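# Swap flask 2 for new flask, close shaker, set 190 rpm

## Task

On the upper shaker's sticky mat there are six flasks with numbers. Remove the one marked 2 and leave it standing upright on the bench. Put the new flask, which has no number, upright on the mat. The remaining five flasks must stay on the mat. Close the shaker's glass-windowed door, which swings open to the right and is gripped at the finger recess on its left edge. Set the shaker's panel to 190 rpm. If any flask falls over, the task fails.

## Robot and tools

ROBOT. There are two arms, left_arm and right_arm. Each rides a carriage on one shared floor track that runs along y at x = 0. left_rail carries left_arm and is always the one at larger y. right_rail carries right_arm. An arm's base sits at x = 0, y = its carriage's position_m, z = 0.04 m, and faces +x. right_arm ends in a right hand and left_arm in its mirror image. Each hand has index, middle and ring fingers plus a thumb, all with rubber tips.

SCENE FRAME. This frame is fixed to the table. z = 0 is the table top and +z is up. +x is the direction the arms face and +y is to their left. The table starts at x = 0.17 m. All result positions are in metres in this frame. Orientations are quaternions in wxyz order.

HAND-POINT FRAME, right hand. The hand point lies just past the index and middle knuckles, off the palm side. +z runs along the straight fingers toward the tips. +x runs across the palm away from the thumb; on the left hand, +x points toward the thumb instead. The palm face lies at y = -0.062 and the straight fingers at y = -0.076. A rigid mast near the wrist occupies x 0.05 to 0.10, z -0.16 to -0.11, and reaches y +0.06. The mast can collide with things. On the left hand its x values have the opposite sign.

execute_actions. Its argument actions is a list of action objects, run in order. An action may hold these keys:
- rows: up to 15 rows. Each row is applied for one control step of 1/30 s.
- steps: 1 to 450. The default is 15, and it must be at least the number of rows.
- until: conditions on left_rail or right_rail fields, such as {"right_rail": {"position_status": ["!=", "moving"]}}, or {"all": {"status": "ended"}} / {"any": {"status": "ended"}}. A number needs a comparison: =, !=, <, <=, > or >=.
- left_rail / right_rail: these accept position_m, speed_m_s, acceleration_factor, or {"stop": true}.

The optional cameras argument takes a list of names, such as ["all"] or []. By default you get images only when actions is empty.

ROW LAYOUT. Each row is one flat list of 48 numbers, each in [-1, 1]. The first 24 are for left_arm and left_gripper; the next 24 are the same fields for the right side. Always send all 48.

Each block of 24 is laid out as follows:
- dx, dy, dz, rx, ry, rz: an offset, not a pose. It counts from the arm's Hand target as it was when the action began, in that Hand target's own axes. 1.0 equals 0.6 m for translation or 180 degrees for rotation. rx, ry, rz together form one rotation vector. Every row in an action counts from that same start, not from the row before. A new action starts from the new Hand target, so repeating an offset adds it again. All six at 0 asks for the current Hand target.
- 16 hinge goals, which are absolute: index_mcp, index_abd, index_pip, index_dip, then middle and ring in the same order, then thumb_cmc, thumb_axl, thumb_mcp, thumb_ipl. Each value maps linearly between that hinge's two stops. Moving toward -1 mostly curls fingers toward the palm. The straight positions are roughly _mcp +0.75, _abd 0, _pip +0.58, _dip +0.70, thumb_cmc +0.71, thumb_axl +0.68, thumb_mcp +0.23, thumb_ipl +0.17.
- current_limit: -1 means 0 mA and +1 means 550 mA, never below 11 mA.
- speed: gives (speed+1)/2 of 8.5 rad/s. At the start these two are +0.4 and -0.6.

A 0 in a hand column is a real goal, not "keep". To hold a grip unchanged, send back the hand_goal, hand_current_limit and hand_speed values from the last result.

After the last row, an arm keeps heading to that row's target until steps run out. For smooth motion, ramp offsets up by about 0.01 per row, which is 6 mm per step. The controller clips commanded orientation to within 32 degrees of the measured one.

move. target is one 48-number row, or a list of up to 15 rows. Offsets work as above and all count from the same Hand targets. Other arguments:
- speed: m/s, 0.002 to 3.6, default 0.25. One value, or one per target.
- blend: corner rounding in m. 0 means stop at each target.
- stop_force: 3 to 120 N. The path ends when the wrist senses that much push. Leave it out when moving away from a contact.
- zero: only with stop_force.
- blocking: false returns early. It cannot be combined with stop_force.

A move lasts at most 10 s. Its result adds a move: line giving the ending (done, off_target, moving, held, fault) and limits (paced, held). While a move runs, send only wait or stop, not rows.

OTHER TOOLS.
- wait: seconds, 0 to 10.
- stop: brakes a running move.
- zoom_image: camera (one of cam_high, cam_low, cam_bench_left, cam_bench_mid, cam_bench_right, cam_left_wrist, cam_right_wrist) and region [x0, y0, x1, y1] in pixels, at most 504 by 504. It works only on the newest images.
- zero_wrist_force: arm, either left_arm or right_arm.
- finished_scene: scene 1. It ends the scene and cannot be undone.

CARRIAGES. position_m ranges are left_rail -0.8 to 1.5 and right_rail -1.5 to 0.8. speed_m_s is 0.01 to 1 (default 1). acceleration_factor is 0.1 to 1 and scales 2 m/s2. Keep the carriages at least 0.78 m apart. To drive, send position_m, then an action with until position_status != moving. A drive carries the arm along in whatever pose it holds. position_status can read moving, done, contact_stop, time_out, stopped, stopped_with_arm, stopped_for_other_arm or stopped_for_other_carriage. position_answer reads taken or not_taken.

RESULTS.
- Hand target: the pose the next offsets count from.
- end_effector_position and velocities.
- Joint positions: rail, shoulder pan, shoulder lift, elbow, wrist 1, wrist 2, wrist 3.
- Joint torques.
- Wrist force and torque in the hand's own axes, plus the peak since the last one shown.
- hand_goal, hand_measured, hand_current_ma and hand_state for each hinge. hand_state reads moving, goal, blocked or overload.

AVOID.
- Any net force near 150 N, or joint torque at the limits of 132 N m (shoulder, elbow) or 24.6 N m (wrists). Either stops the arm for 10 s.
- Targets even slightly past a firm surface.
- Finger motors at 495 mA or more for 5 s, which shuts them down.
- Motors reaching 85 degrees C, which brakes the arm.
- Any touch between the two arms.
- Fast hits, dropping things, or releasing a moving part.
- Letting any flask tip over.

Each tool is called after "Call:" as name(argument=value, ...) on one line, values as JSON.

## Session

Call:
execute_actions(actions=[])

Scene clock: 0.00 s.
left_arm: end_effector_position=(+0.3677, +0.6446, +0.6703) hand_goal=(+0.754, +0.000, +0.576, +0.696, +0.754, +0.000, +0.576, +0.696, +0.754, +0.000, +0.576, +0.696, +0.714, +0.678, +0.226, +0.168) hand_measured=(+0.754, +0.000, +0.576, +0.696, +0.754, +0.000, +0.576, +0.696, +0.754, +0.000, +0.576, +0.696, +0.714, +0.678, +0.226, +0.168) hand_current_ma=(+0, +0, +0, +0, +0, +0, +0, +0, +0, +0, +0, +0, +0, +0, +0, +0) hand_state=(goal, goal, goal, goal, goal, goal, goal, goal, goal, goal, goal, goal, goal, goal, goal, goal) hand_current_limit=0.40 hand_speed=-0.60 end_effector_quat_wxyz=(+0.000, +1.000, +0.000, +0.000) | right_arm: end_effector_position=(+0.3677, -0.6761, +0.6703) hand_goal=(+0.754, +0.000, +0.576, +0.696, +0.754, +0.000, +0.576, +0.696, +0.754, +0.000, +0.576, +0.696, +0.714, +0.678, +0.226, +0.168) hand_measured=(+0.754, +0.000, +0.576, +0.696, +0.754, +0.000, +0.576, +0.696, +0.754, +0.000, +0.576, +0.696, +0.714, +0.678, +0.226, +0.168) hand_current_ma=(+0, +0, +0, +0, +0, +0, +0, +0, +0, +0, +0, +0, +0, +0, +0, +0) hand_state=(goal, goal, goal, goal, goal, goal, goal, goal, goal, goal, goal, goal, goal, goal, goal, goal) hand_current_limit=0.40 hand_speed=-0.60 end_effector_quat_wxyz=(+0.000, +0.000, +1.000, +0.000)
Joint positions: left_arm=[0.757 3.458 -1.433 -0.927 -2.353 1.571 1.887] | right_arm=[-0.789 -0.316 -1.709 0.927 -0.788 -1.571 -1.887]
Joint velocities: within noise
Joint torques (N m): no reading
Wrist force (N): no reading
Wrist torque (N m): no reading
Wrist force, peak (N): no reading
Hand target: left_arm +0.3677, +0.6446, +0.6703; +0.000, +1.000, +0.000, +0.000 | right_arm +0.3677, -0.6761, +0.6703; +0.000, +0.000, +1.000, +0.000
left_rail: position_m=0.757 position_status=done
right_rail: position_m=-0.789 position_status=done

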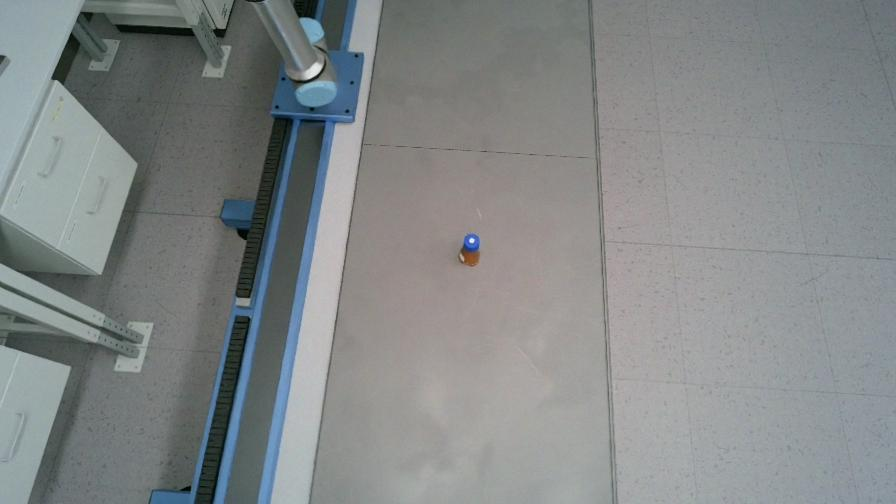

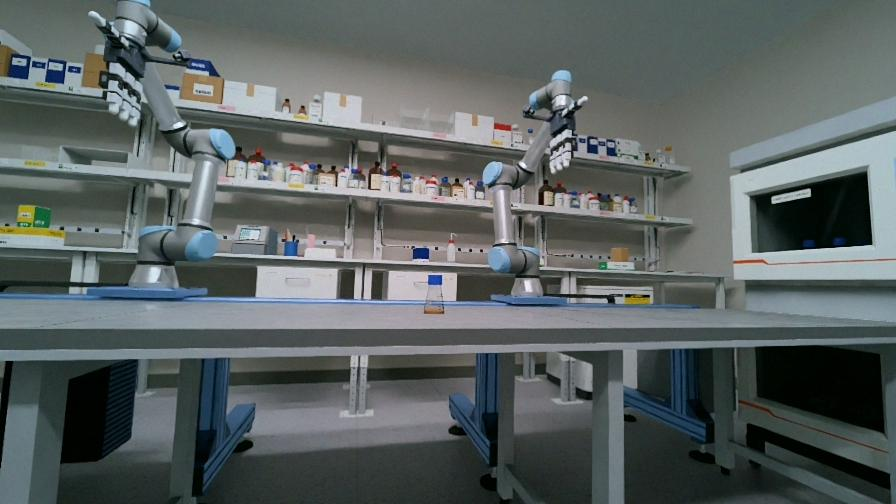

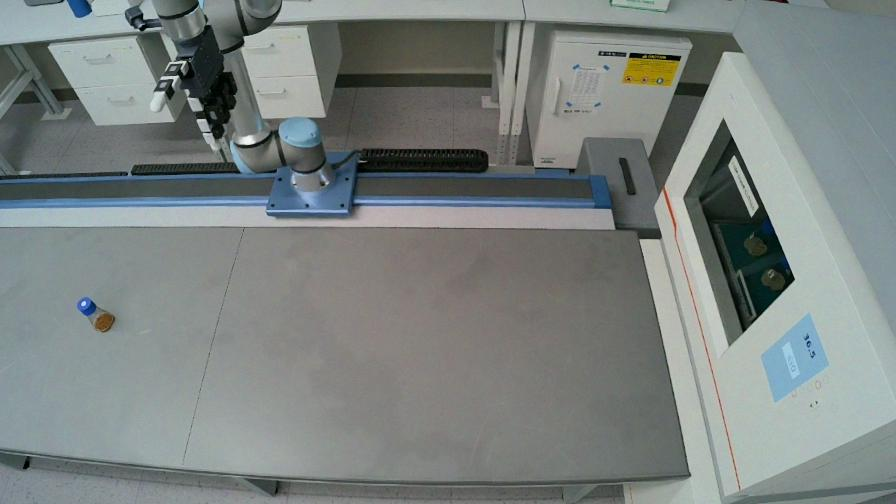

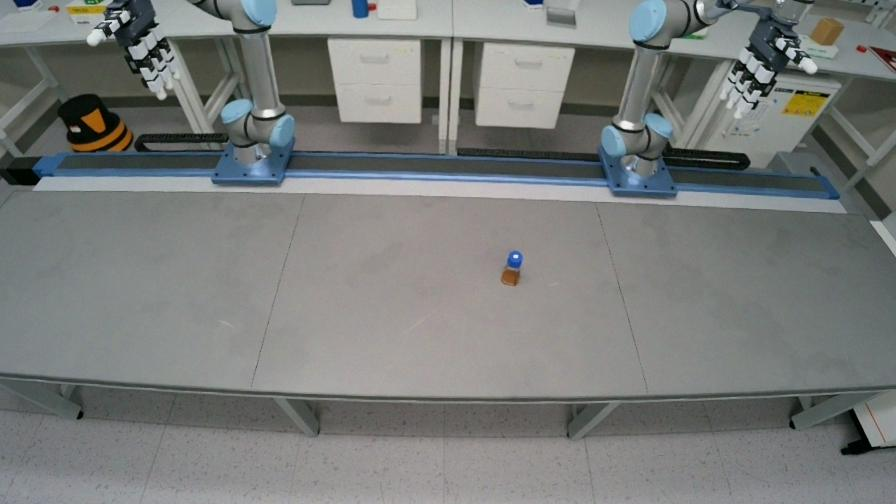

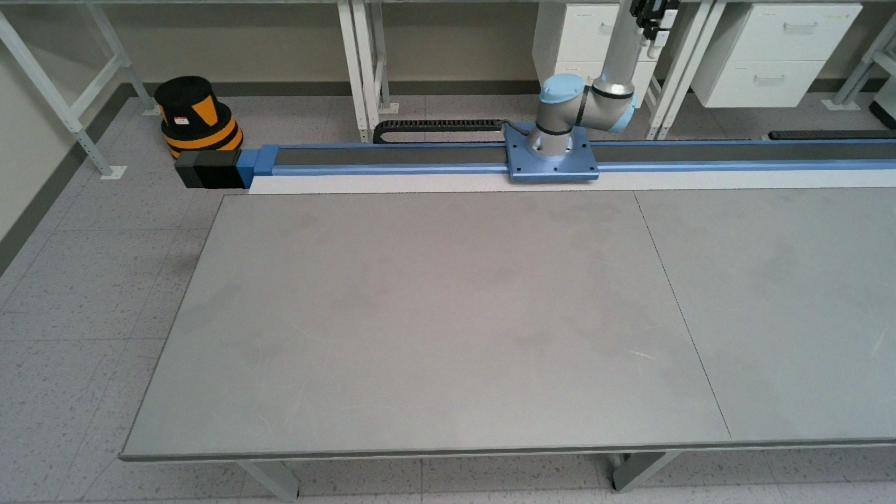

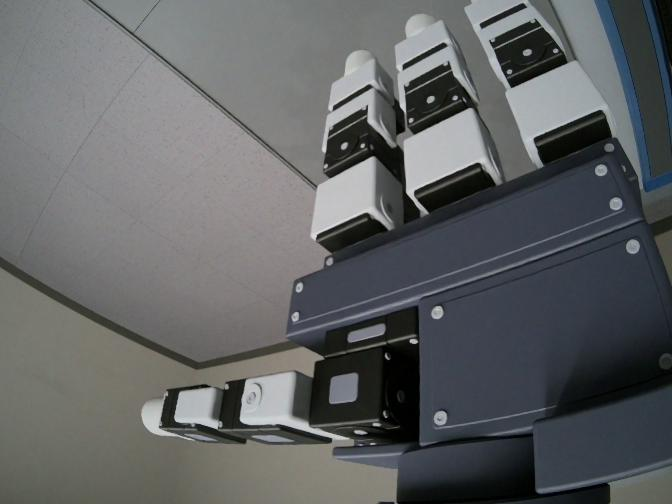

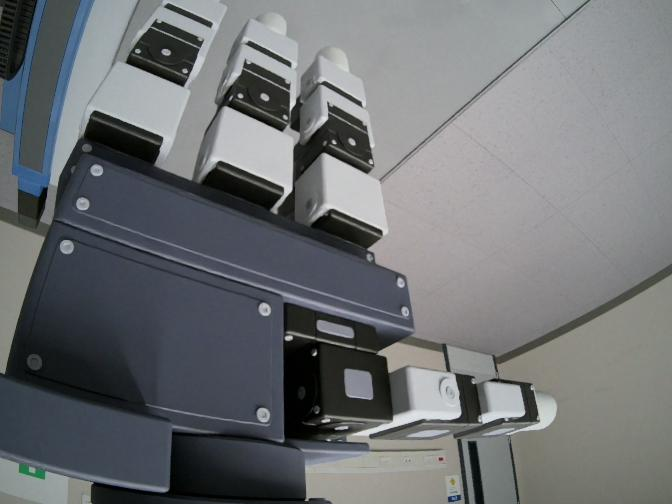

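Call:
zoom_image(camera="cam_low", region=[640, 80, 896, 336])

Call:
zoom_image(camera="cam_bench_left", region=[600, 100, 896, 504])

Call:
zoom_image(camera="cam_bench_left", region=[680, 150, 820, 350])

Call:
zoom_image(camera="cam_bench_left", region=[730, 290, 870, 430])

Call:
zoom_image(camera="cam_low", region=[380, 260, 500, 330])

Scaled by 1.969 from the camera's 896x504 image, which has a finer 1280x720 frame.

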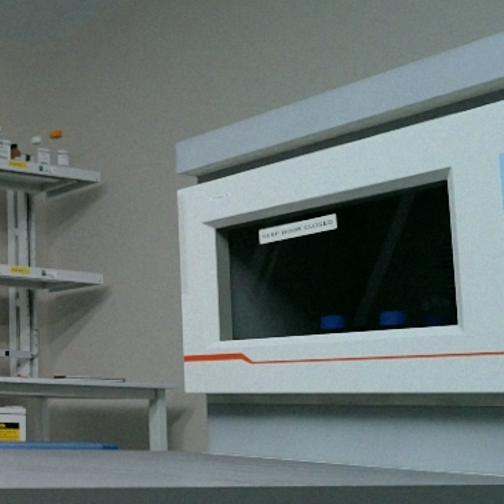

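Scaled by 1.248 from the camera's 896x504 image, which has a finer 1280x720 frame.

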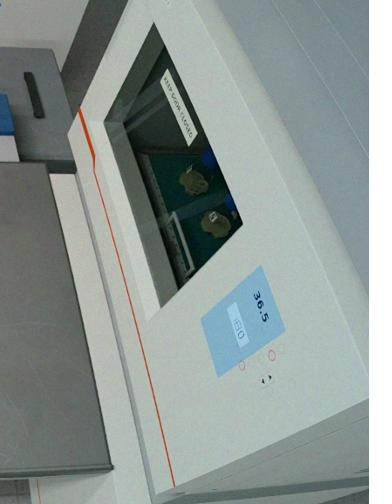

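Scaled by 2.520 from the camera's 896x504 image, which has a finer 1280x720 frame.

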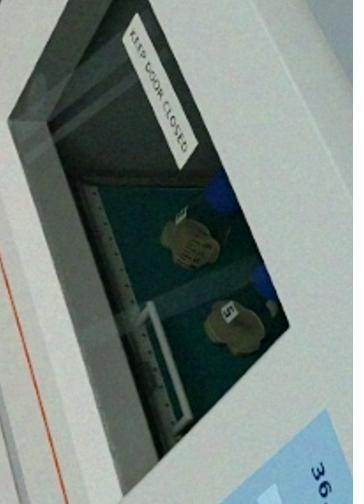

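Scaled by 3.600 from the camera's 896x504 image, which has a finer 1280x720 frame.

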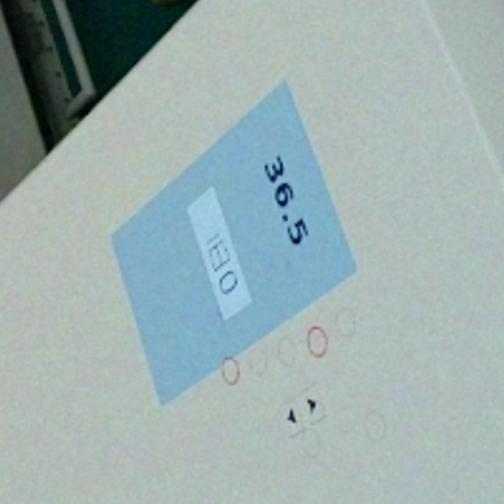

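Scaled by 4.200 from the camera's 896x504 image, which has a finer 1280x720 frame.

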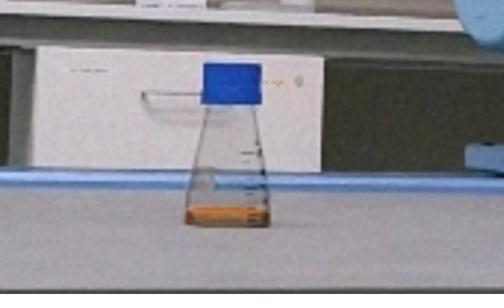

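Call:
execute_actions(actions=[{"left_rail":{"position_m":1.1,"speed_m_s":0.5,"acceleration_factor":0.5},"steps":150,"until":{"left_rail":{"position_status":["!=","moving"]}}}])

Call:
move(target=[0,0,0,0,0,-0.5,0.754,0,0.576,0.696,0.754,0,0.576,0.696,0.754,0,0.576,0.696,0.714,0.678,0.226,0.168,0.4,-0.6,0,0,0,0,0,0,0.754,0,0.576,0.696,0.754,0,0.576,0.696,0.754,0,0.576,0.696,0.714,0.678,0.226,0.168,0.4,-0.6], speed=0.5, cameras=["cam_left_wrist","cam_bench_left"])

Scene clock: 83.87 s.
left_arm: end_effector_position=(+0.3677, +0.9876, +0.6703) hand_goal=(+0.754, +0.000, +0.576, +0.696, +0.754, +0.000, +0.576, +0.696, +0.754, +0.000, +0.576, +0.696, +0.714, +0.678, +0.226, +0.168) hand_measured=(+0.754, +0.000, +0.576, +0.696, +0.754, +0.000, +0.576, +0.696, +0.754, +0.000, +0.576, +0.696, +0.714, +0.678, +0.224, +0.168) hand_current_ma=(+0, +0, +0, +0, +0, +0, +0, +0, +0, +0, +0, +0, +0, +0, +0, +0) hand_state=(goal, goal, goal, goal, goal, goal, goal, goal, goal, goal, goal, goal, goal, goal, goal, goal) hand_current_limit=0.40 hand_speed=-0.60 end_effector_quat_wxyz=(+0.000, +1.000, +0.000, +0.000) | right_arm: end_effector_position=(+0.3677, -0.6761, +0.6703) hand_goal=(+0.754, +0.000, +0.576, +0.696, +0.754, +0.000, +0.576, +0.696, +0.754, +0.000, +0.576, +0.696, +0.714, +0.678, +0.226, +0.168) hand_measured=(+0.754, +0.000, +0.576, +0.696, +0.754, +0.000, +0.576, +0.696, +0.754, +0.000, +0.576, +0.696, +0.714, +0.678, +0.224, +0.168) hand_current_ma=(-2, +0, +1, +0, -2, +0, +1, +0, -2, +0, +1, +0, +0, -1, -6, -1) hand_state=(goal, goal, goal, goal, goal, goal, goal, goal, goal, goal, goal, goal, goal, goal, goal, goal) hand_current_limit=0.40 hand_speed=-0.60 end_effector_quat_wxyz=(+0.000, +0.000, +1.000, +0.000)
Joint positions: left_arm=[1.1 3.458 -1.433 -0.927 -2.353 1.571 1.887] | right_arm=[-0.789 -0.316 -1.709 0.927 -0.788 -1.571 -1.887]
Joint torques (N m): left_arm=[-0.71 12.16 16.67 2.41 -0.13 -0.04] | right_arm=[0.29 -10.86 -15.7 -2.43 -0.22 0.28]
Wrist force (N): left_arm=[0.0 0.0 -0.2] | right_arm=[0.1 -0.2 0.1]
Wrist torque (N m): left_arm=[0.02 0.00 0.00] | right_arm=[-0.02 -0.01 0.02]
Wrist force, peak (N): left_arm=[-0.1 1.6 -0.3] | right_arm=[-0.3 0.0 -0.4]
Hand target: left_arm +0.3677, +0.9876, +0.6703; +0.000, +1.000, +0.000, +0.000 | right_arm +0.3677, -0.6761, +0.6703; +0.000, +0.000, +1.000, +0.000
left_rail: position_m=1.100 speed_m_s=0.50 position_status=done
right_rail: position_m=-0.789 position_status=done

Scene clock: 86.40 s.
left_arm: end_effector_position=(+0.3677, +0.9876, +0.6703) hand_goal=(+0.754, +0.000, +0.576, +0.696, +0.754, +0.000, +0.576, +0.696, +0.754, +0.000, +0.576, +0.696, +0.714, +0.678, +0.226, +0.168) hand_measured=(+0.754, +0.000, +0.576, +0.696, +0.754, +0.000, +0.576, +0.696, +0.754, +0.000, +0.576, +0.696, +0.714, +0.678, +0.224, +0.168) hand_current_ma=(+0, +0, +0, +0, +0, +0, +0, +0, +0, +0, +0, +0, +0, +0, +0, +0) hand_state=(goal, goal, goal, goal, goal, goal, goal, goal, goal, goal, goal, goal, goal, goal, goal, goal) hand_current_limit=0.40 hand_speed=-0.60 end_effector_quat_wxyz=(+0.000, +0.707, +0.707, +0.000) | right_arm: end_effector_position=(+0.3677, -0.6761, +0.6703) hand_goal=(+0.754, +0.000, +0.576, +0.696, +0.754, +0.000, +0.576, +0.696, +0.754, +0.000, +0.576, +0.696, +0.714, +0.678, +0.226, +0.168) hand_measured=(+0.754, +0.000, +0.576, +0.696, +0.754, +0.000, +0.576, +0.696, +0.754, +0.000, +0.576, +0.696, +0.714, +0.678, +0.224, +0.168) hand_current_ma=(-2, +0, +1, +0, -2, +0, +1, +0, -2, +0, +1, +0, +0, -1, -6, -1) hand_state=(goal, goal, goal, goal, goal, goal, goal, goal, goal, goal, goal, goal, goal, goal, goal, goal) hand_current_limit=0.40 hand_speed=-0.60 end_effector_quat_wxyz=(+0.000, +0.000, +1.000, +0.000)
Joint positions: left_arm=[1.1 3.135 -1.36 -0.98 -2.373 1.571 -0.006] | right_arm=[-0.789 -0.316 -1.709 0.927 -0.788 -1.571 -1.887]
Joint torques (N m): left_arm=[-8.78 1.03 27.72 0.15 1.83 -1.55] | right_arm=[0.93 -10.91 -16.24 -2.47 -0.31 0.09]
Wrist force (N): left_arm=[0.0 0.2 0.1] | right_arm=[-0.1 -0.2 -0.2]
Wrist torque (N m): left_arm=[0.02 0.01 0.06] | right_arm=[-0.01 0.02 -0.01]
Wrist force, peak (N): left_arm=[0.5 0.4 0.1] | right_arm=[-0.4 -0.1 0.3]
Hand target: left_arm +0.3677, +0.9876, +0.6703; +0.000, +0.707, +0.707, +0.000 | right_arm +0.3677, -0.6761, +0.6703; +0.000, +0.000, +1.000, +0.000
Off the commanded pose: left_arm 0.000 m, 0 deg | right_arm 0.000 m, 0 deg.
left_rail: position_m=1.100 speed_m_s=0.50 position_status=done
right_rail: position_m=-0.789 position_status=done
move: done
camera_calibration:
cam_left_wrist: T_world_to_cam=[[-0.631673, -0.772028, -0.0704409, 1.02134], [-0.486834, 0.324326, 0.811052, -0.752641], [-0.603309, 0.546612, -0.580718, 0.191275], [0, 0, 0, 1]] pos_world=[0.394136, 0.928048, 0.793452]
Images, in order (width x height): cam_bench_left 896x504, cam_left_wrist 672x504.

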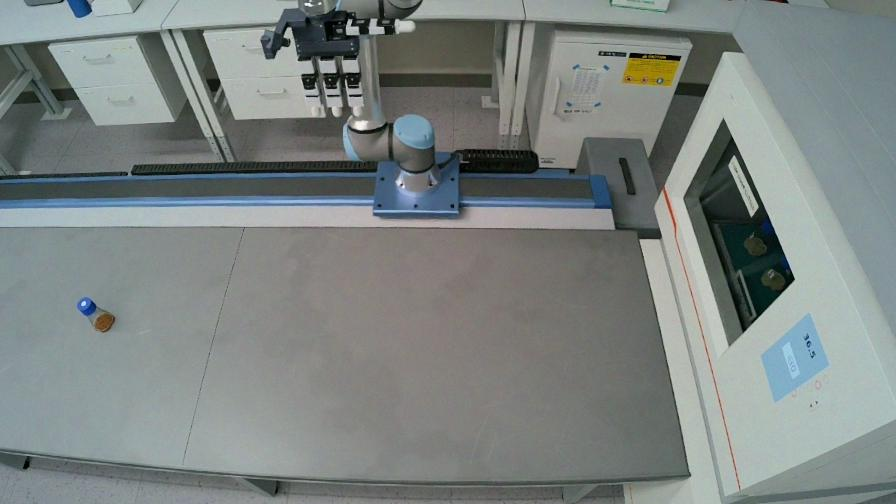

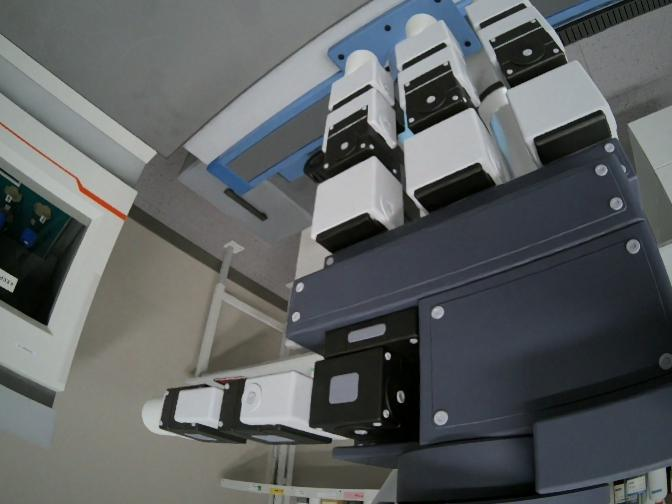

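Call:
move(target=[0,0.5,-0.1,0.027,0.122,0.139,0.754,0,0.576,0.696,0.754,0,0.576,0.696,0.754,0,0.576,0.696,0.714,0.678,0.226,0.168,0.4,-0.6,0,0,0,0,0,0,0.754,0,0.576,0.696,0.754,0,0.576,0.696,0.754,0,0.576,0.696,0.714,0.678,0.226,0.168,0.4,-0.6], speed=0.4, cameras=["cam_left_wrist"])

Scene clock: 97.37 s.
left_arm: end_effector_position=(+0.6670, +0.9879, +0.7292) hand_goal=(+0.754, +0.000, +0.576, +0.696, +0.754, +0.000, +0.576, +0.696, +0.754, +0.000, +0.576, +0.696, +0.714, +0.678, +0.226, +0.168) hand_measured=(+0.754, +0.000, +0.576, +0.696, +0.754, +0.000, +0.576, +0.696, +0.754, +0.000, +0.576, +0.696, +0.714, +0.678, +0.224, +0.168) hand_current_ma=(+0, +0, +0, +0, +0, +0, +0, +0, +0, +0, +0, +0, +0, +0, +0, +0) hand_state=(goal, goal, goal, goal, goal, goal, goal, goal, goal, goal, goal, goal, goal, goal, goal, goal) hand_current_limit=0.40 hand_speed=-0.60 end_effector_quat_wxyz=(-0.095, +0.830, +0.505, +0.218) | right_arm: end_effector_position=(+0.3677, -0.6761, +0.6703) hand_goal=(+0.754, +0.000, +0.576, +0.696, +0.754, +0.000, +0.576, +0.696, +0.754, +0.000, +0.576, +0.696, +0.714, +0.678, +0.226, +0.168) hand_measured=(+0.754, +0.000, +0.576, +0.696, +0.754, +0.000, +0.576, +0.696, +0.754, +0.000, +0.576, +0.696, +0.714, +0.678, +0.224, +0.168) hand_current_ma=(-2, +0, +1, +0, -2, +0, +1, +0, -2, +0, +1, +0, +0, -1, -6, -1) hand_state=(goal, goal, goal, goal, goal, goal, goal, goal, goal, goal, goal, goal, goal, goal, goal, goal) hand_current_limit=0.40 hand_speed=-0.60 end_effector_quat_wxyz=(+0.000, +0.000, +1.000, +0.000)
Joint positions: left_arm=[1.1 3.059 -2.121 -0.035 -2.299 1.981 0.448] | right_arm=[-0.789 -0.316 -1.709 0.927 -0.788 -1.571 -1.887]
Joint torques (N m): left_arm=[-10.81 32.17 25.8 5.1 2.48 1.49] | right_arm=[0.17 -11.57 -15.87 -2.52 -0.37 0.03]
Wrist force (N): left_arm=[-0.2 0.3 -0.2] | right_arm=[-0.2 0.0 0.2]
Wrist torque (N m): left_arm=[0.04 0.03 -0.21] | right_arm=[-0.01 0.03 -0.02]
Wrist force, peak (N): left_arm=[-0.2 -1.5 0.1] | right_arm=[-0.4 -0.3 0.2]
Hand target: left_arm +0.6677, +0.9876, +0.7303; -0.163, +0.829, +0.525, +0.104 | right_arm +0.3677, -0.6761, +0.6703; +0.000, +0.000, +1.000, +0.000
Off the commanded pose: left_arm 0.001 m, 15 deg | right_arm 0.000 m, 0 deg.
left_rail: position_m=1.100 speed_m_s=0.50 position_status=done
right_rail: position_m=-0.789 position_status=done
elbow stopped short (left arm): the move would have taken joint 4 (elbow) straighter than the controller allows.
move: off_target (left_arm)
camera_calibration:
cam_left_wrist: T_world_to_cam=[[-0.841484, -0.290869, -0.455302, 1.15995], [-0.515653, 0.180838, 0.837496, -0.513172], [-0.161266, 0.939517, -0.302159, -0.480255], [0, 0, 0, 1]] pos_world=[0.634013, 0.881403, 0.812795]
Images, in order (width x height): cam_left_wrist 672x504.

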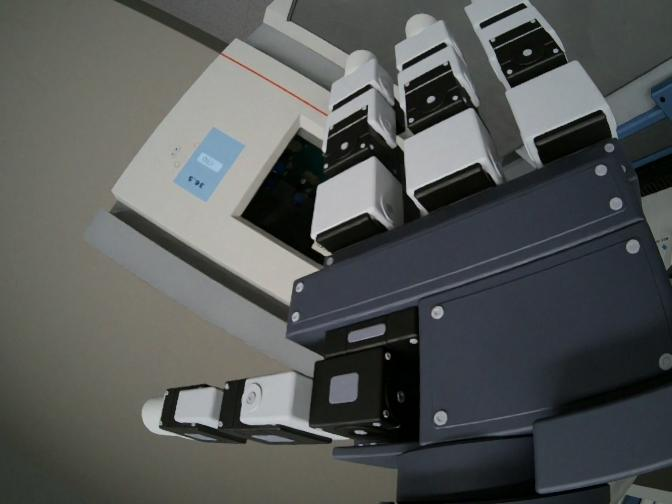

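Call:
execute_actions(actions=[{"left_rail":{"position_m":1.3},"steps":150,"until":{"left_rail":{"position_status":["!=","moving"]}}}])

Call:
move(target=[-0.107,-0.226,0,0.023,-0.011,-0.062,0.754,0,0.576,0.696,0.754,0,0.576,0.696,0.754,0,0.576,0.696,0.714,0.678,0.226,0.168,0.4,-0.6,0,0,0,0,0,0,0.754,0,0.576,0.696,0.754,0,0.576,0.696,0.754,0,0.576,0.696,0.714,0.678,0.226,0.168,0.4,-0.6], speed=0.4, cameras=["cam_left_wrist"])

Call:
zoom_image(camera="cam_left_wrist", region=[0, 0, 400, 400])

Scene clock: 151.03 s.
left_arm: end_effector_position=(+0.6670, +1.1878, +0.7292) hand_goal=(+0.754, +0.000, +0.576, +0.696, +0.754, +0.000, +0.576, +0.696, +0.754, +0.000, +0.576, +0.696, +0.714, +0.678, +0.226, +0.168) hand_measured=(+0.754, +0.000, +0.576, +0.696, +0.754, +0.000, +0.576, +0.696, +0.754, +0.000, +0.576, +0.696, +0.714, +0.678, +0.224, +0.168) hand_current_ma=(+0, +0, +0, +0, +0, +0, +0, +0, +0, +0, +0, +0, +0, +0, +0, +0) hand_state=(goal, goal, goal, goal, goal, goal, goal, goal, goal, goal, goal, goal, goal, goal, goal, goal) hand_current_limit=0.40 hand_speed=-0.60 end_effector_quat_wxyz=(-0.096, +0.830, +0.505, +0.218) | right_arm: end_effector_position=(+0.3677, -0.6761, +0.6703) hand_goal=(+0.754, +0.000, +0.576, +0.696, +0.754, +0.000, +0.576, +0.696, +0.754, +0.000, +0.576, +0.696, +0.714, +0.678, +0.226, +0.168) hand_measured=(+0.754, +0.000, +0.576, +0.696, +0.754, +0.000, +0.576, +0.696, +0.754, +0.000, +0.576, +0.696, +0.714, +0.678, +0.224, +0.168) hand_current_ma=(-2, +0, +1, +0, -2, +0, +1, +0, -2, +0, +1, +0, +0, -1, -6, -1) hand_state=(goal, goal, goal, goal, goal, goal, goal, goal, goal, goal, goal, goal, goal, goal, goal, goal) hand_current_limit=0.40 hand_speed=-0.60 end_effector_quat_wxyz=(+0.000, +0.000, +1.000, +0.000)
Joint positions: left_arm=[1.3 3.059 -2.121 -0.035 -2.299 1.982 0.448] | right_arm=[-0.789 -0.316 -1.709 0.927 -0.788 -1.571 -1.887]
Joint torques (N m): left_arm=[-0.46 33.16 23.6 3.52 1.45 1.4] | right_arm=[0.68 -11.01 -15.73 -2.52 -0.3 0.09]
Wrist force (N): left_arm=[-0.4 0.4 -0.4] | right_arm=[-0.2 -0.1 -0.1]
Wrist torque (N m): left_arm=[0.07 0.04 -0.22] | right_arm=[0.00 0.02 -0.01]
Wrist force, peak (N): left_arm=[-1.5 1.3 -1.0] | right_arm=[-0.2 -0.5 -0.2]
Hand target: left_arm +0.6677, +1.1876, +0.7303; -0.163, +0.829, +0.525, +0.104 | right_arm +0.3677, -0.6761, +0.6703; +0.000, +0.000, +1.000, +0.000
Off the commanded pose: left_arm 0.001 m, 15 deg | right_arm 0.000 m, 0 deg.
left_rail: position_m=1.300 speed_m_s=0.50 position_status=done
right_rail: position_m=-0.789 position_status=done
elbow stopped short (left arm): the move would have taken joint 4 (elbow) straighter than the controller allows.

Scene clock: 152.37 s.
left_arm: end_effector_position=(+0.5172, +1.1880, +0.7290) hand_goal=(+0.754, +0.000, +0.576, +0.696, +0.754, +0.000, +0.576, +0.696, +0.754, +0.000, +0.576, +0.696, +0.714, +0.678, +0.226, +0.168) hand_measured=(+0.754, +0.000, +0.576, +0.696, +0.754, +0.000, +0.576, +0.696, +0.754, +0.000, +0.576, +0.696, +0.714, +0.678, +0.224, +0.168) hand_current_ma=(+0, +0, +0, +0, +0, +0, +0, +0, +0, +0, +0, +0, +0, +0, +0, +0) hand_state=(goal, goal, goal, goal, goal, goal, goal, goal, goal, goal, goal, goal, goal, goal, goal, goal) hand_current_limit=0.40 hand_speed=-0.60 end_effector_quat_wxyz=(-0.142, +0.775, +0.602, +0.129) | right_arm: end_effector_position=(+0.3677, -0.6761, +0.6703) hand_goal=(+0.754, +0.000, +0.576, +0.696, +0.754, +0.000, +0.576, +0.696, +0.754, +0.000, +0.576, +0.696, +0.714, +0.678, +0.226, +0.168) hand_measured=(+0.754, +0.000, +0.576, +0.696, +0.754, +0.000, +0.576, +0.696, +0.754, +0.000, +0.576, +0.696, +0.714, +0.678, +0.224, +0.168) hand_current_ma=(-2, +0, +1, +0, -2, +0, +1, +0, -2, +0, +1, +0, +0, -1, -6, -1) hand_state=(goal, goal, goal, goal, goal, goal, goal, goal, goal, goal, goal, goal, goal, goal, goal, goal) hand_current_limit=0.40 hand_speed=-0.60 end_effector_quat_wxyz=(+0.000, +0.000, +1.000, +0.000)
Joint positions: left_arm=[1.3 2.992 -1.994 -0.035 -2.713 1.955 0.095] | right_arm=[-0.789 -0.316 -1.709 0.927 -0.788 -1.571 -1.887]
Joint torques (N m): left_arm=[-9.46 32.25 22.94 -0.07 -1.35 -1.62] | right_arm=[0.05 -11.79 -16.09 -2.54 -0.32 0.1]
Wrist force (N): left_arm=[-0.3 0.2 0.0] | right_arm=[-0.1 0.1 0.3]
Wrist torque (N m): left_arm=[0.03 0.05 0.03] | right_arm=[-0.01 0.01 0.00]
Wrist force, peak (N): left_arm=[-0.6 -1.0 -0.6] | right_arm=[-0.4 -0.4 -0.2]
Hand target: left_arm +0.5177, +1.1876, +0.7301; -0.173, +0.769, +0.609, +0.086 | right_arm +0.3677, -0.6761, +0.6703; +0.000, +0.000, +1.000, +0.000
Off the commanded pose: left_arm 0.001 m, 6 deg | right_arm 0.000 m, 0 deg.
left_rail: position_m=1.300 speed_m_s=0.50 position_status=done
right_rail: position_m=-0.789 position_status=done
elbow stopped short (left arm): the move would have taken joint 4 (elbow) straighter than the controller allows.
move: off_target (left_arm)
camera_calibration:
cam_left_wrist: T_world_to_cam=[[-0.797244, -0.518006, -0.309955, 1.23307], [-0.417029, 0.101382, 0.903221, -0.630866], [-0.43645, 0.849348, -0.29685, -0.446868], [0, 0, 0, 1]] pos_world=[0.524936, 1.08224, 0.819357]
Images, in order (width x height): cam_left_wrist 672x504.

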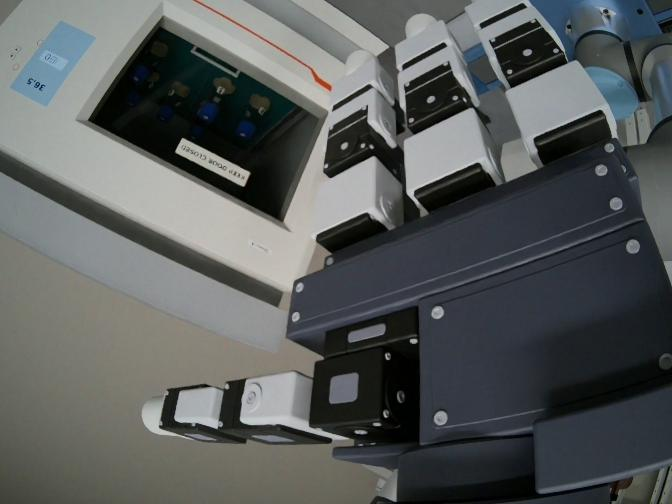

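Scaled by 1.260 from the camera's 672x504 image, which has a finer 960x720 frame.

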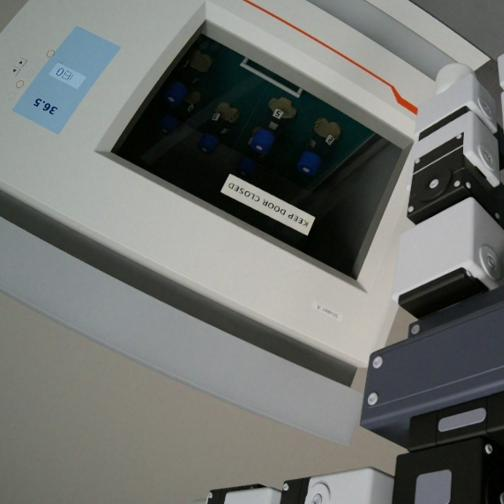

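Call:
zoom_image(camera="cam_left_wrist", region=[80, 10, 340, 230])

Call:
zoom_image(camera="cam_left_wrist", region=[120, 20, 230, 130])

Call:
zoom_image(camera="cam_left_wrist", region=[190, 50, 300, 160])

Call:
zoom_image(camera="cam_left_wrist", region=[0, 20, 110, 130])

Call:
zoom_image(camera="cam_left_wrist", region=[240, 0, 340, 100])

Scaled by 1.938 from the camera's 672x504 image, which has a finer 960x720 frame.

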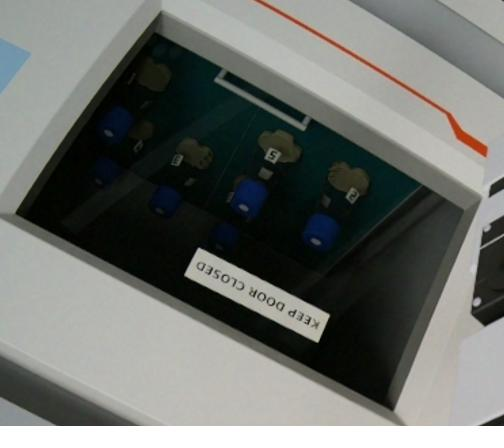

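Scaled by 4.582 from the camera's 672x504 image, which has a finer 960x720 frame.

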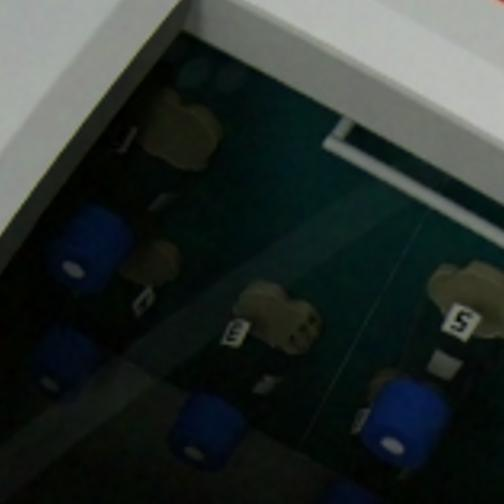

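Scaled by 4.582 from the camera's 672x504 image, which has a finer 960x720 frame.

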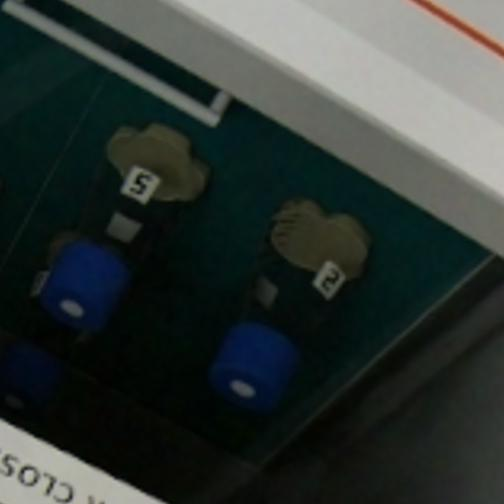

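Scaled by 4.582 from the camera's 672x504 image, which has a finer 960x720 frame.

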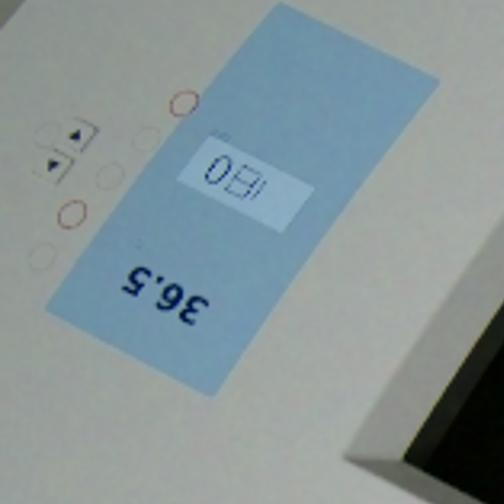

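Scaled by 5.040 from the camera's 672x504 image, which has a finer 960x720 frame.

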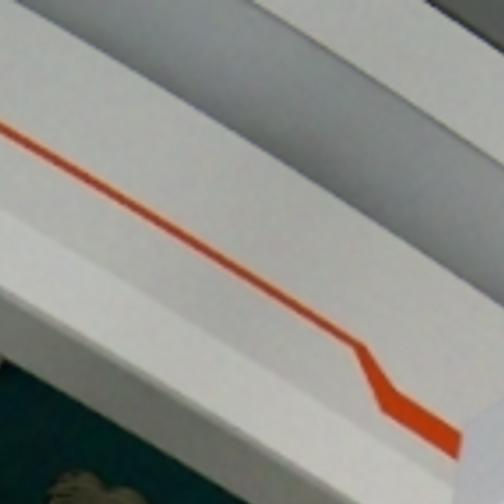

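Call:
zoom_image(camera="cam_left_wrist", region=[200, 130, 340, 400])

Call:
wait(seconds=0, cameras=["all"])

Call:
zoom_image(camera="cam_bench_left", region=[600, 20, 780, 240])

Call:
zoom_image(camera="cam_low", region=[700, 130, 800, 310])

Scaled by 1.867 from the camera's 672x504 image, which has a finer 960x720 frame.

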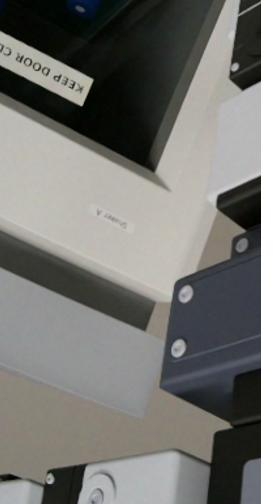

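Scene clock: 163.73 s.
left_arm: end_effector_position=(+0.5172, +1.1880, +0.7289) hand_goal=(+0.754, +0.000, +0.576, +0.696, +0.754, +0.000, +0.576, +0.696, +0.754, +0.000, +0.576, +0.696, +0.714, +0.678, +0.226, +0.168) hand_measured=(+0.754, +0.000, +0.576, +0.696, +0.754, +0.000, +0.576, +0.696, +0.754, +0.000, +0.576, +0.696, +0.714, +0.678, +0.224, +0.168) hand_current_ma=(+0, +0, +0, +0, +0, +0, +0, +0, +0, +0, +0, +0, +0, +0, +0, +0) hand_state=(goal, goal, goal, goal, goal, goal, goal, goal, goal, goal, goal, goal, goal, goal, goal, goal) hand_current_limit=0.40 hand_speed=-0.60 end_effector_quat_wxyz=(-0.142, +0.775, +0.602, +0.128) | right_arm: end_effector_position=(+0.3677, -0.6761, +0.6703) hand_goal=(+0.754, +0.000, +0.576, +0.696, +0.754, +0.000, +0.576, +0.696, +0.754, +0.000, +0.576, +0.696, +0.714, +0.678, +0.226, +0.168) hand_measured=(+0.754, +0.000, +0.576, +0.696, +0.754, +0.000, +0.576, +0.696, +0.754, +0.000, +0.576, +0.696, +0.714, +0.678, +0.224, +0.168) hand_current_ma=(-2, +0, +1, +0, -2, +0, +1, +0, -2, +0, +1, +0, +0, -1, -6, -1) hand_state=(goal, goal, goal, goal, goal, goal, goal, goal, goal, goal, goal, goal, goal, goal, goal, goal) hand_current_limit=0.40 hand_speed=-0.60 end_effector_quat_wxyz=(+0.000, +0.000, +1.000, +0.000)
Joint positions: left_arm=[1.3 2.992 -1.994 -0.035 -2.713 1.955 0.095] | right_arm=[-0.789 -0.316 -1.709 0.927 -0.788 -1.571 -1.887]
Joint torques (N m): left_arm=[-9.55 24.69 22.22 0.13 -1.02 -1.54] | right_arm=[0.47 -11.14 -15.63 -2.6 -0.24 0.17]
Wrist force (N): left_arm=[-0.2 0.3 -0.4] | right_arm=[-0.3 0.1 -0.2]
Wrist torque (N m): left_arm=[0.07 0.03 0.03] | right_arm=[0.04 0.05 -0.02]
Wrist force, peak (N): left_arm=[-0.3 0.6 -0.3] | right_arm=[-0.5 -0.2 0.0]
Hand target: left_arm +0.5177, +1.1876, +0.7301; -0.173, +0.769, +0.609, +0.086 | right_arm +0.3677, -0.6761, +0.6703; +0.000, +0.000, +1.000, +0.000
Off the commanded pose: left_arm 0.001 m, 6 deg | right_arm 0.000 m, 0 deg.
left_rail: position_m=1.300 speed_m_s=0.50 position_status=done
right_rail: position_m=-0.789 position_status=done
camera_calibration:
cam_left_wrist: T_world_to_cam=[[-0.797163, -0.518182, -0.309867, 1.23307], [-0.416975, 0.101334, 0.903251, -0.630909], [-0.436649, 0.849246, -0.296849, -0.446698], [0, 0, 0, 1]] pos_world=[0.524836, 1.08224, 0.819356]

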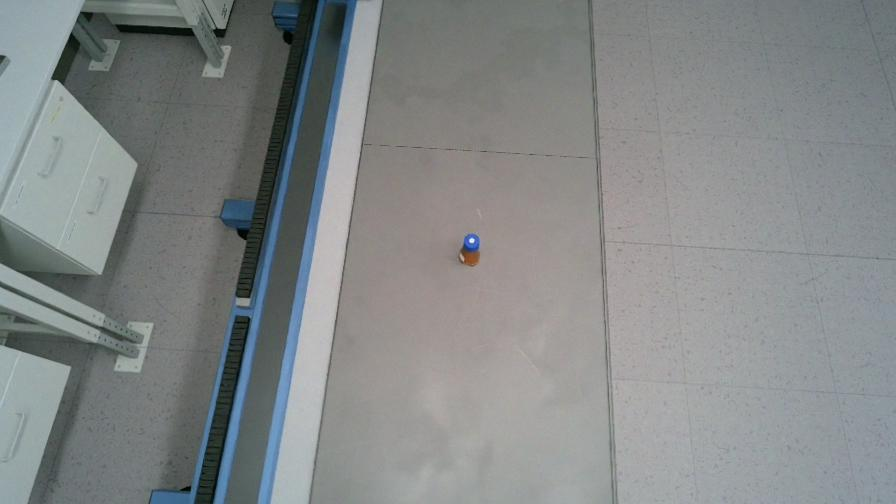

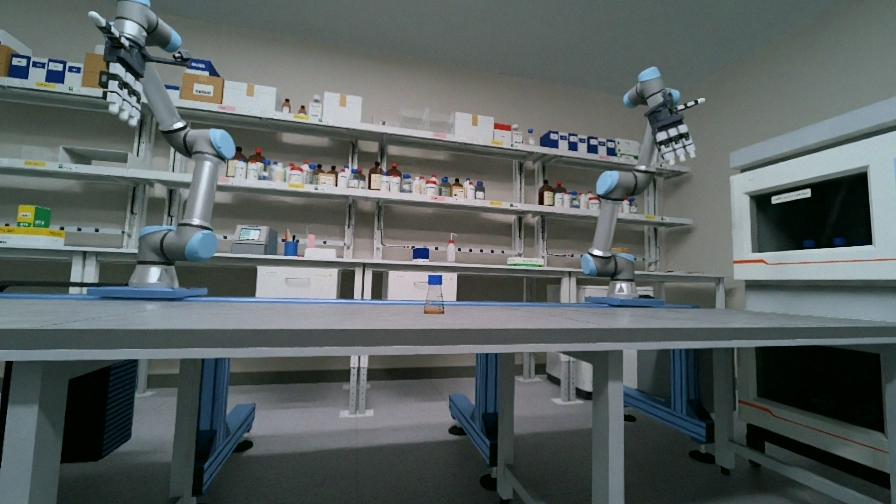

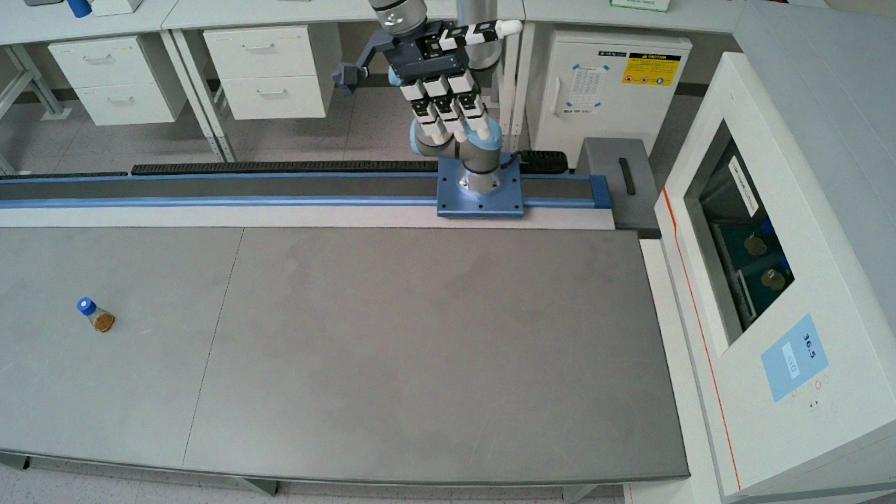

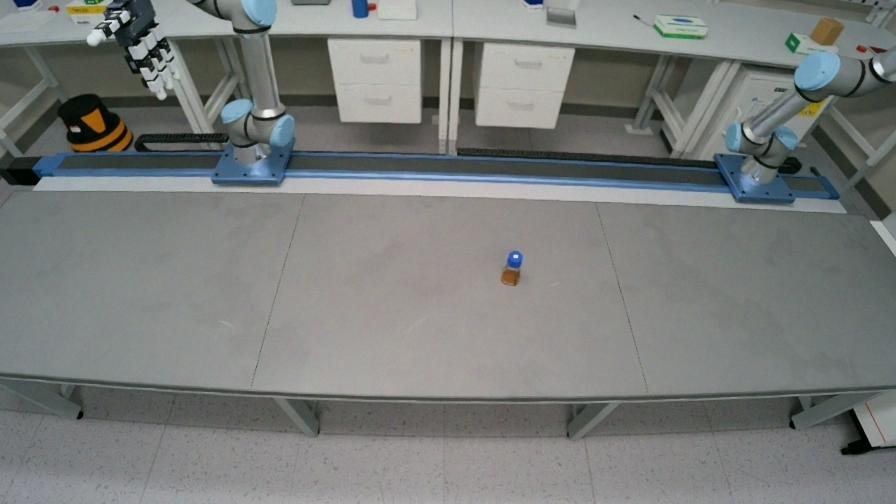

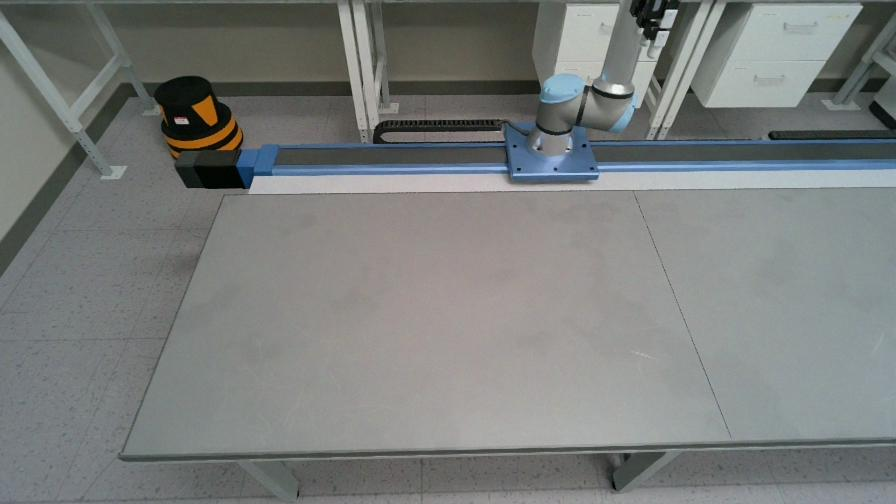

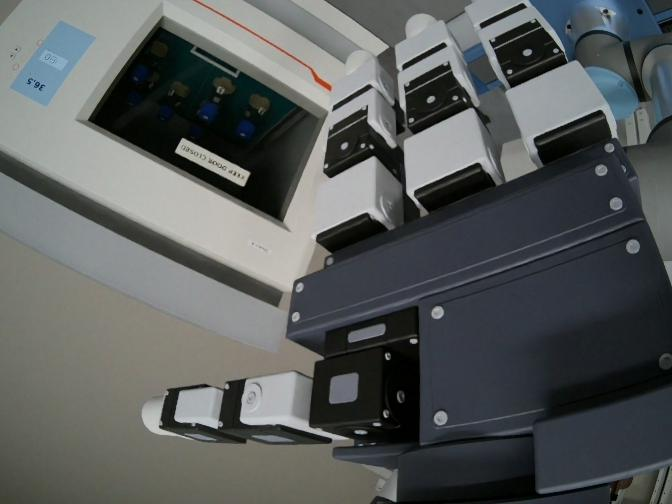

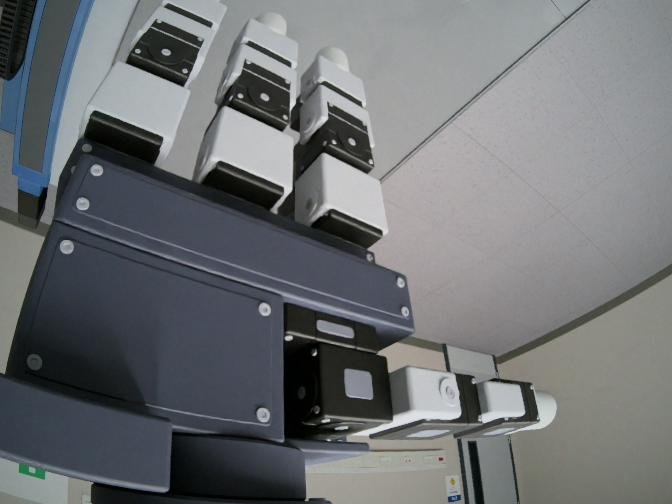

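Scaled by 2.291 from the camera's 896x504 image, which has a finer 1280x720 frame.

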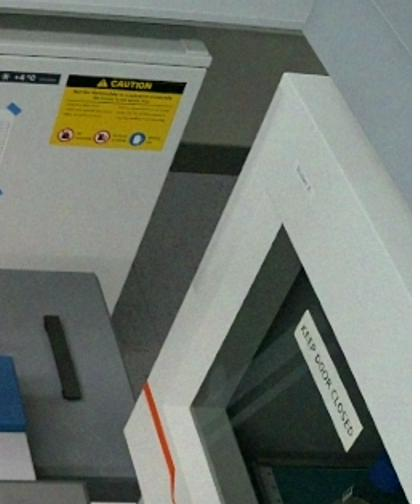

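Scaled by 2.800 from the camera's 896x504 image, which has a finer 1280x720 frame.

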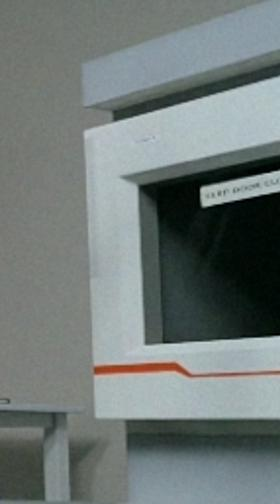

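Call:
zoom_image(camera="cam_low", region=[722, 180, 752, 250])

Call:
zoom_image(camera="cam_bench_left", region=[650, 60, 730, 220])

Scaled by 7.200 from the camera's 896x504 image, which has a finer 1280x720 frame.

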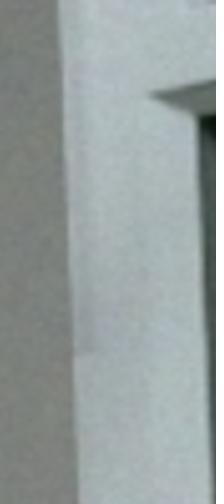

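Scaled by 3.150 from the camera's 896x504 image, which has a finer 1280x720 frame.

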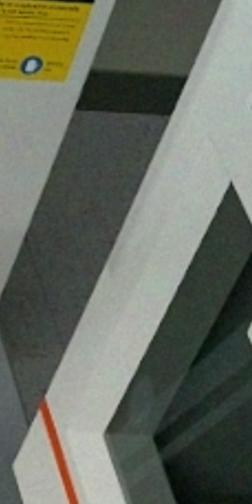

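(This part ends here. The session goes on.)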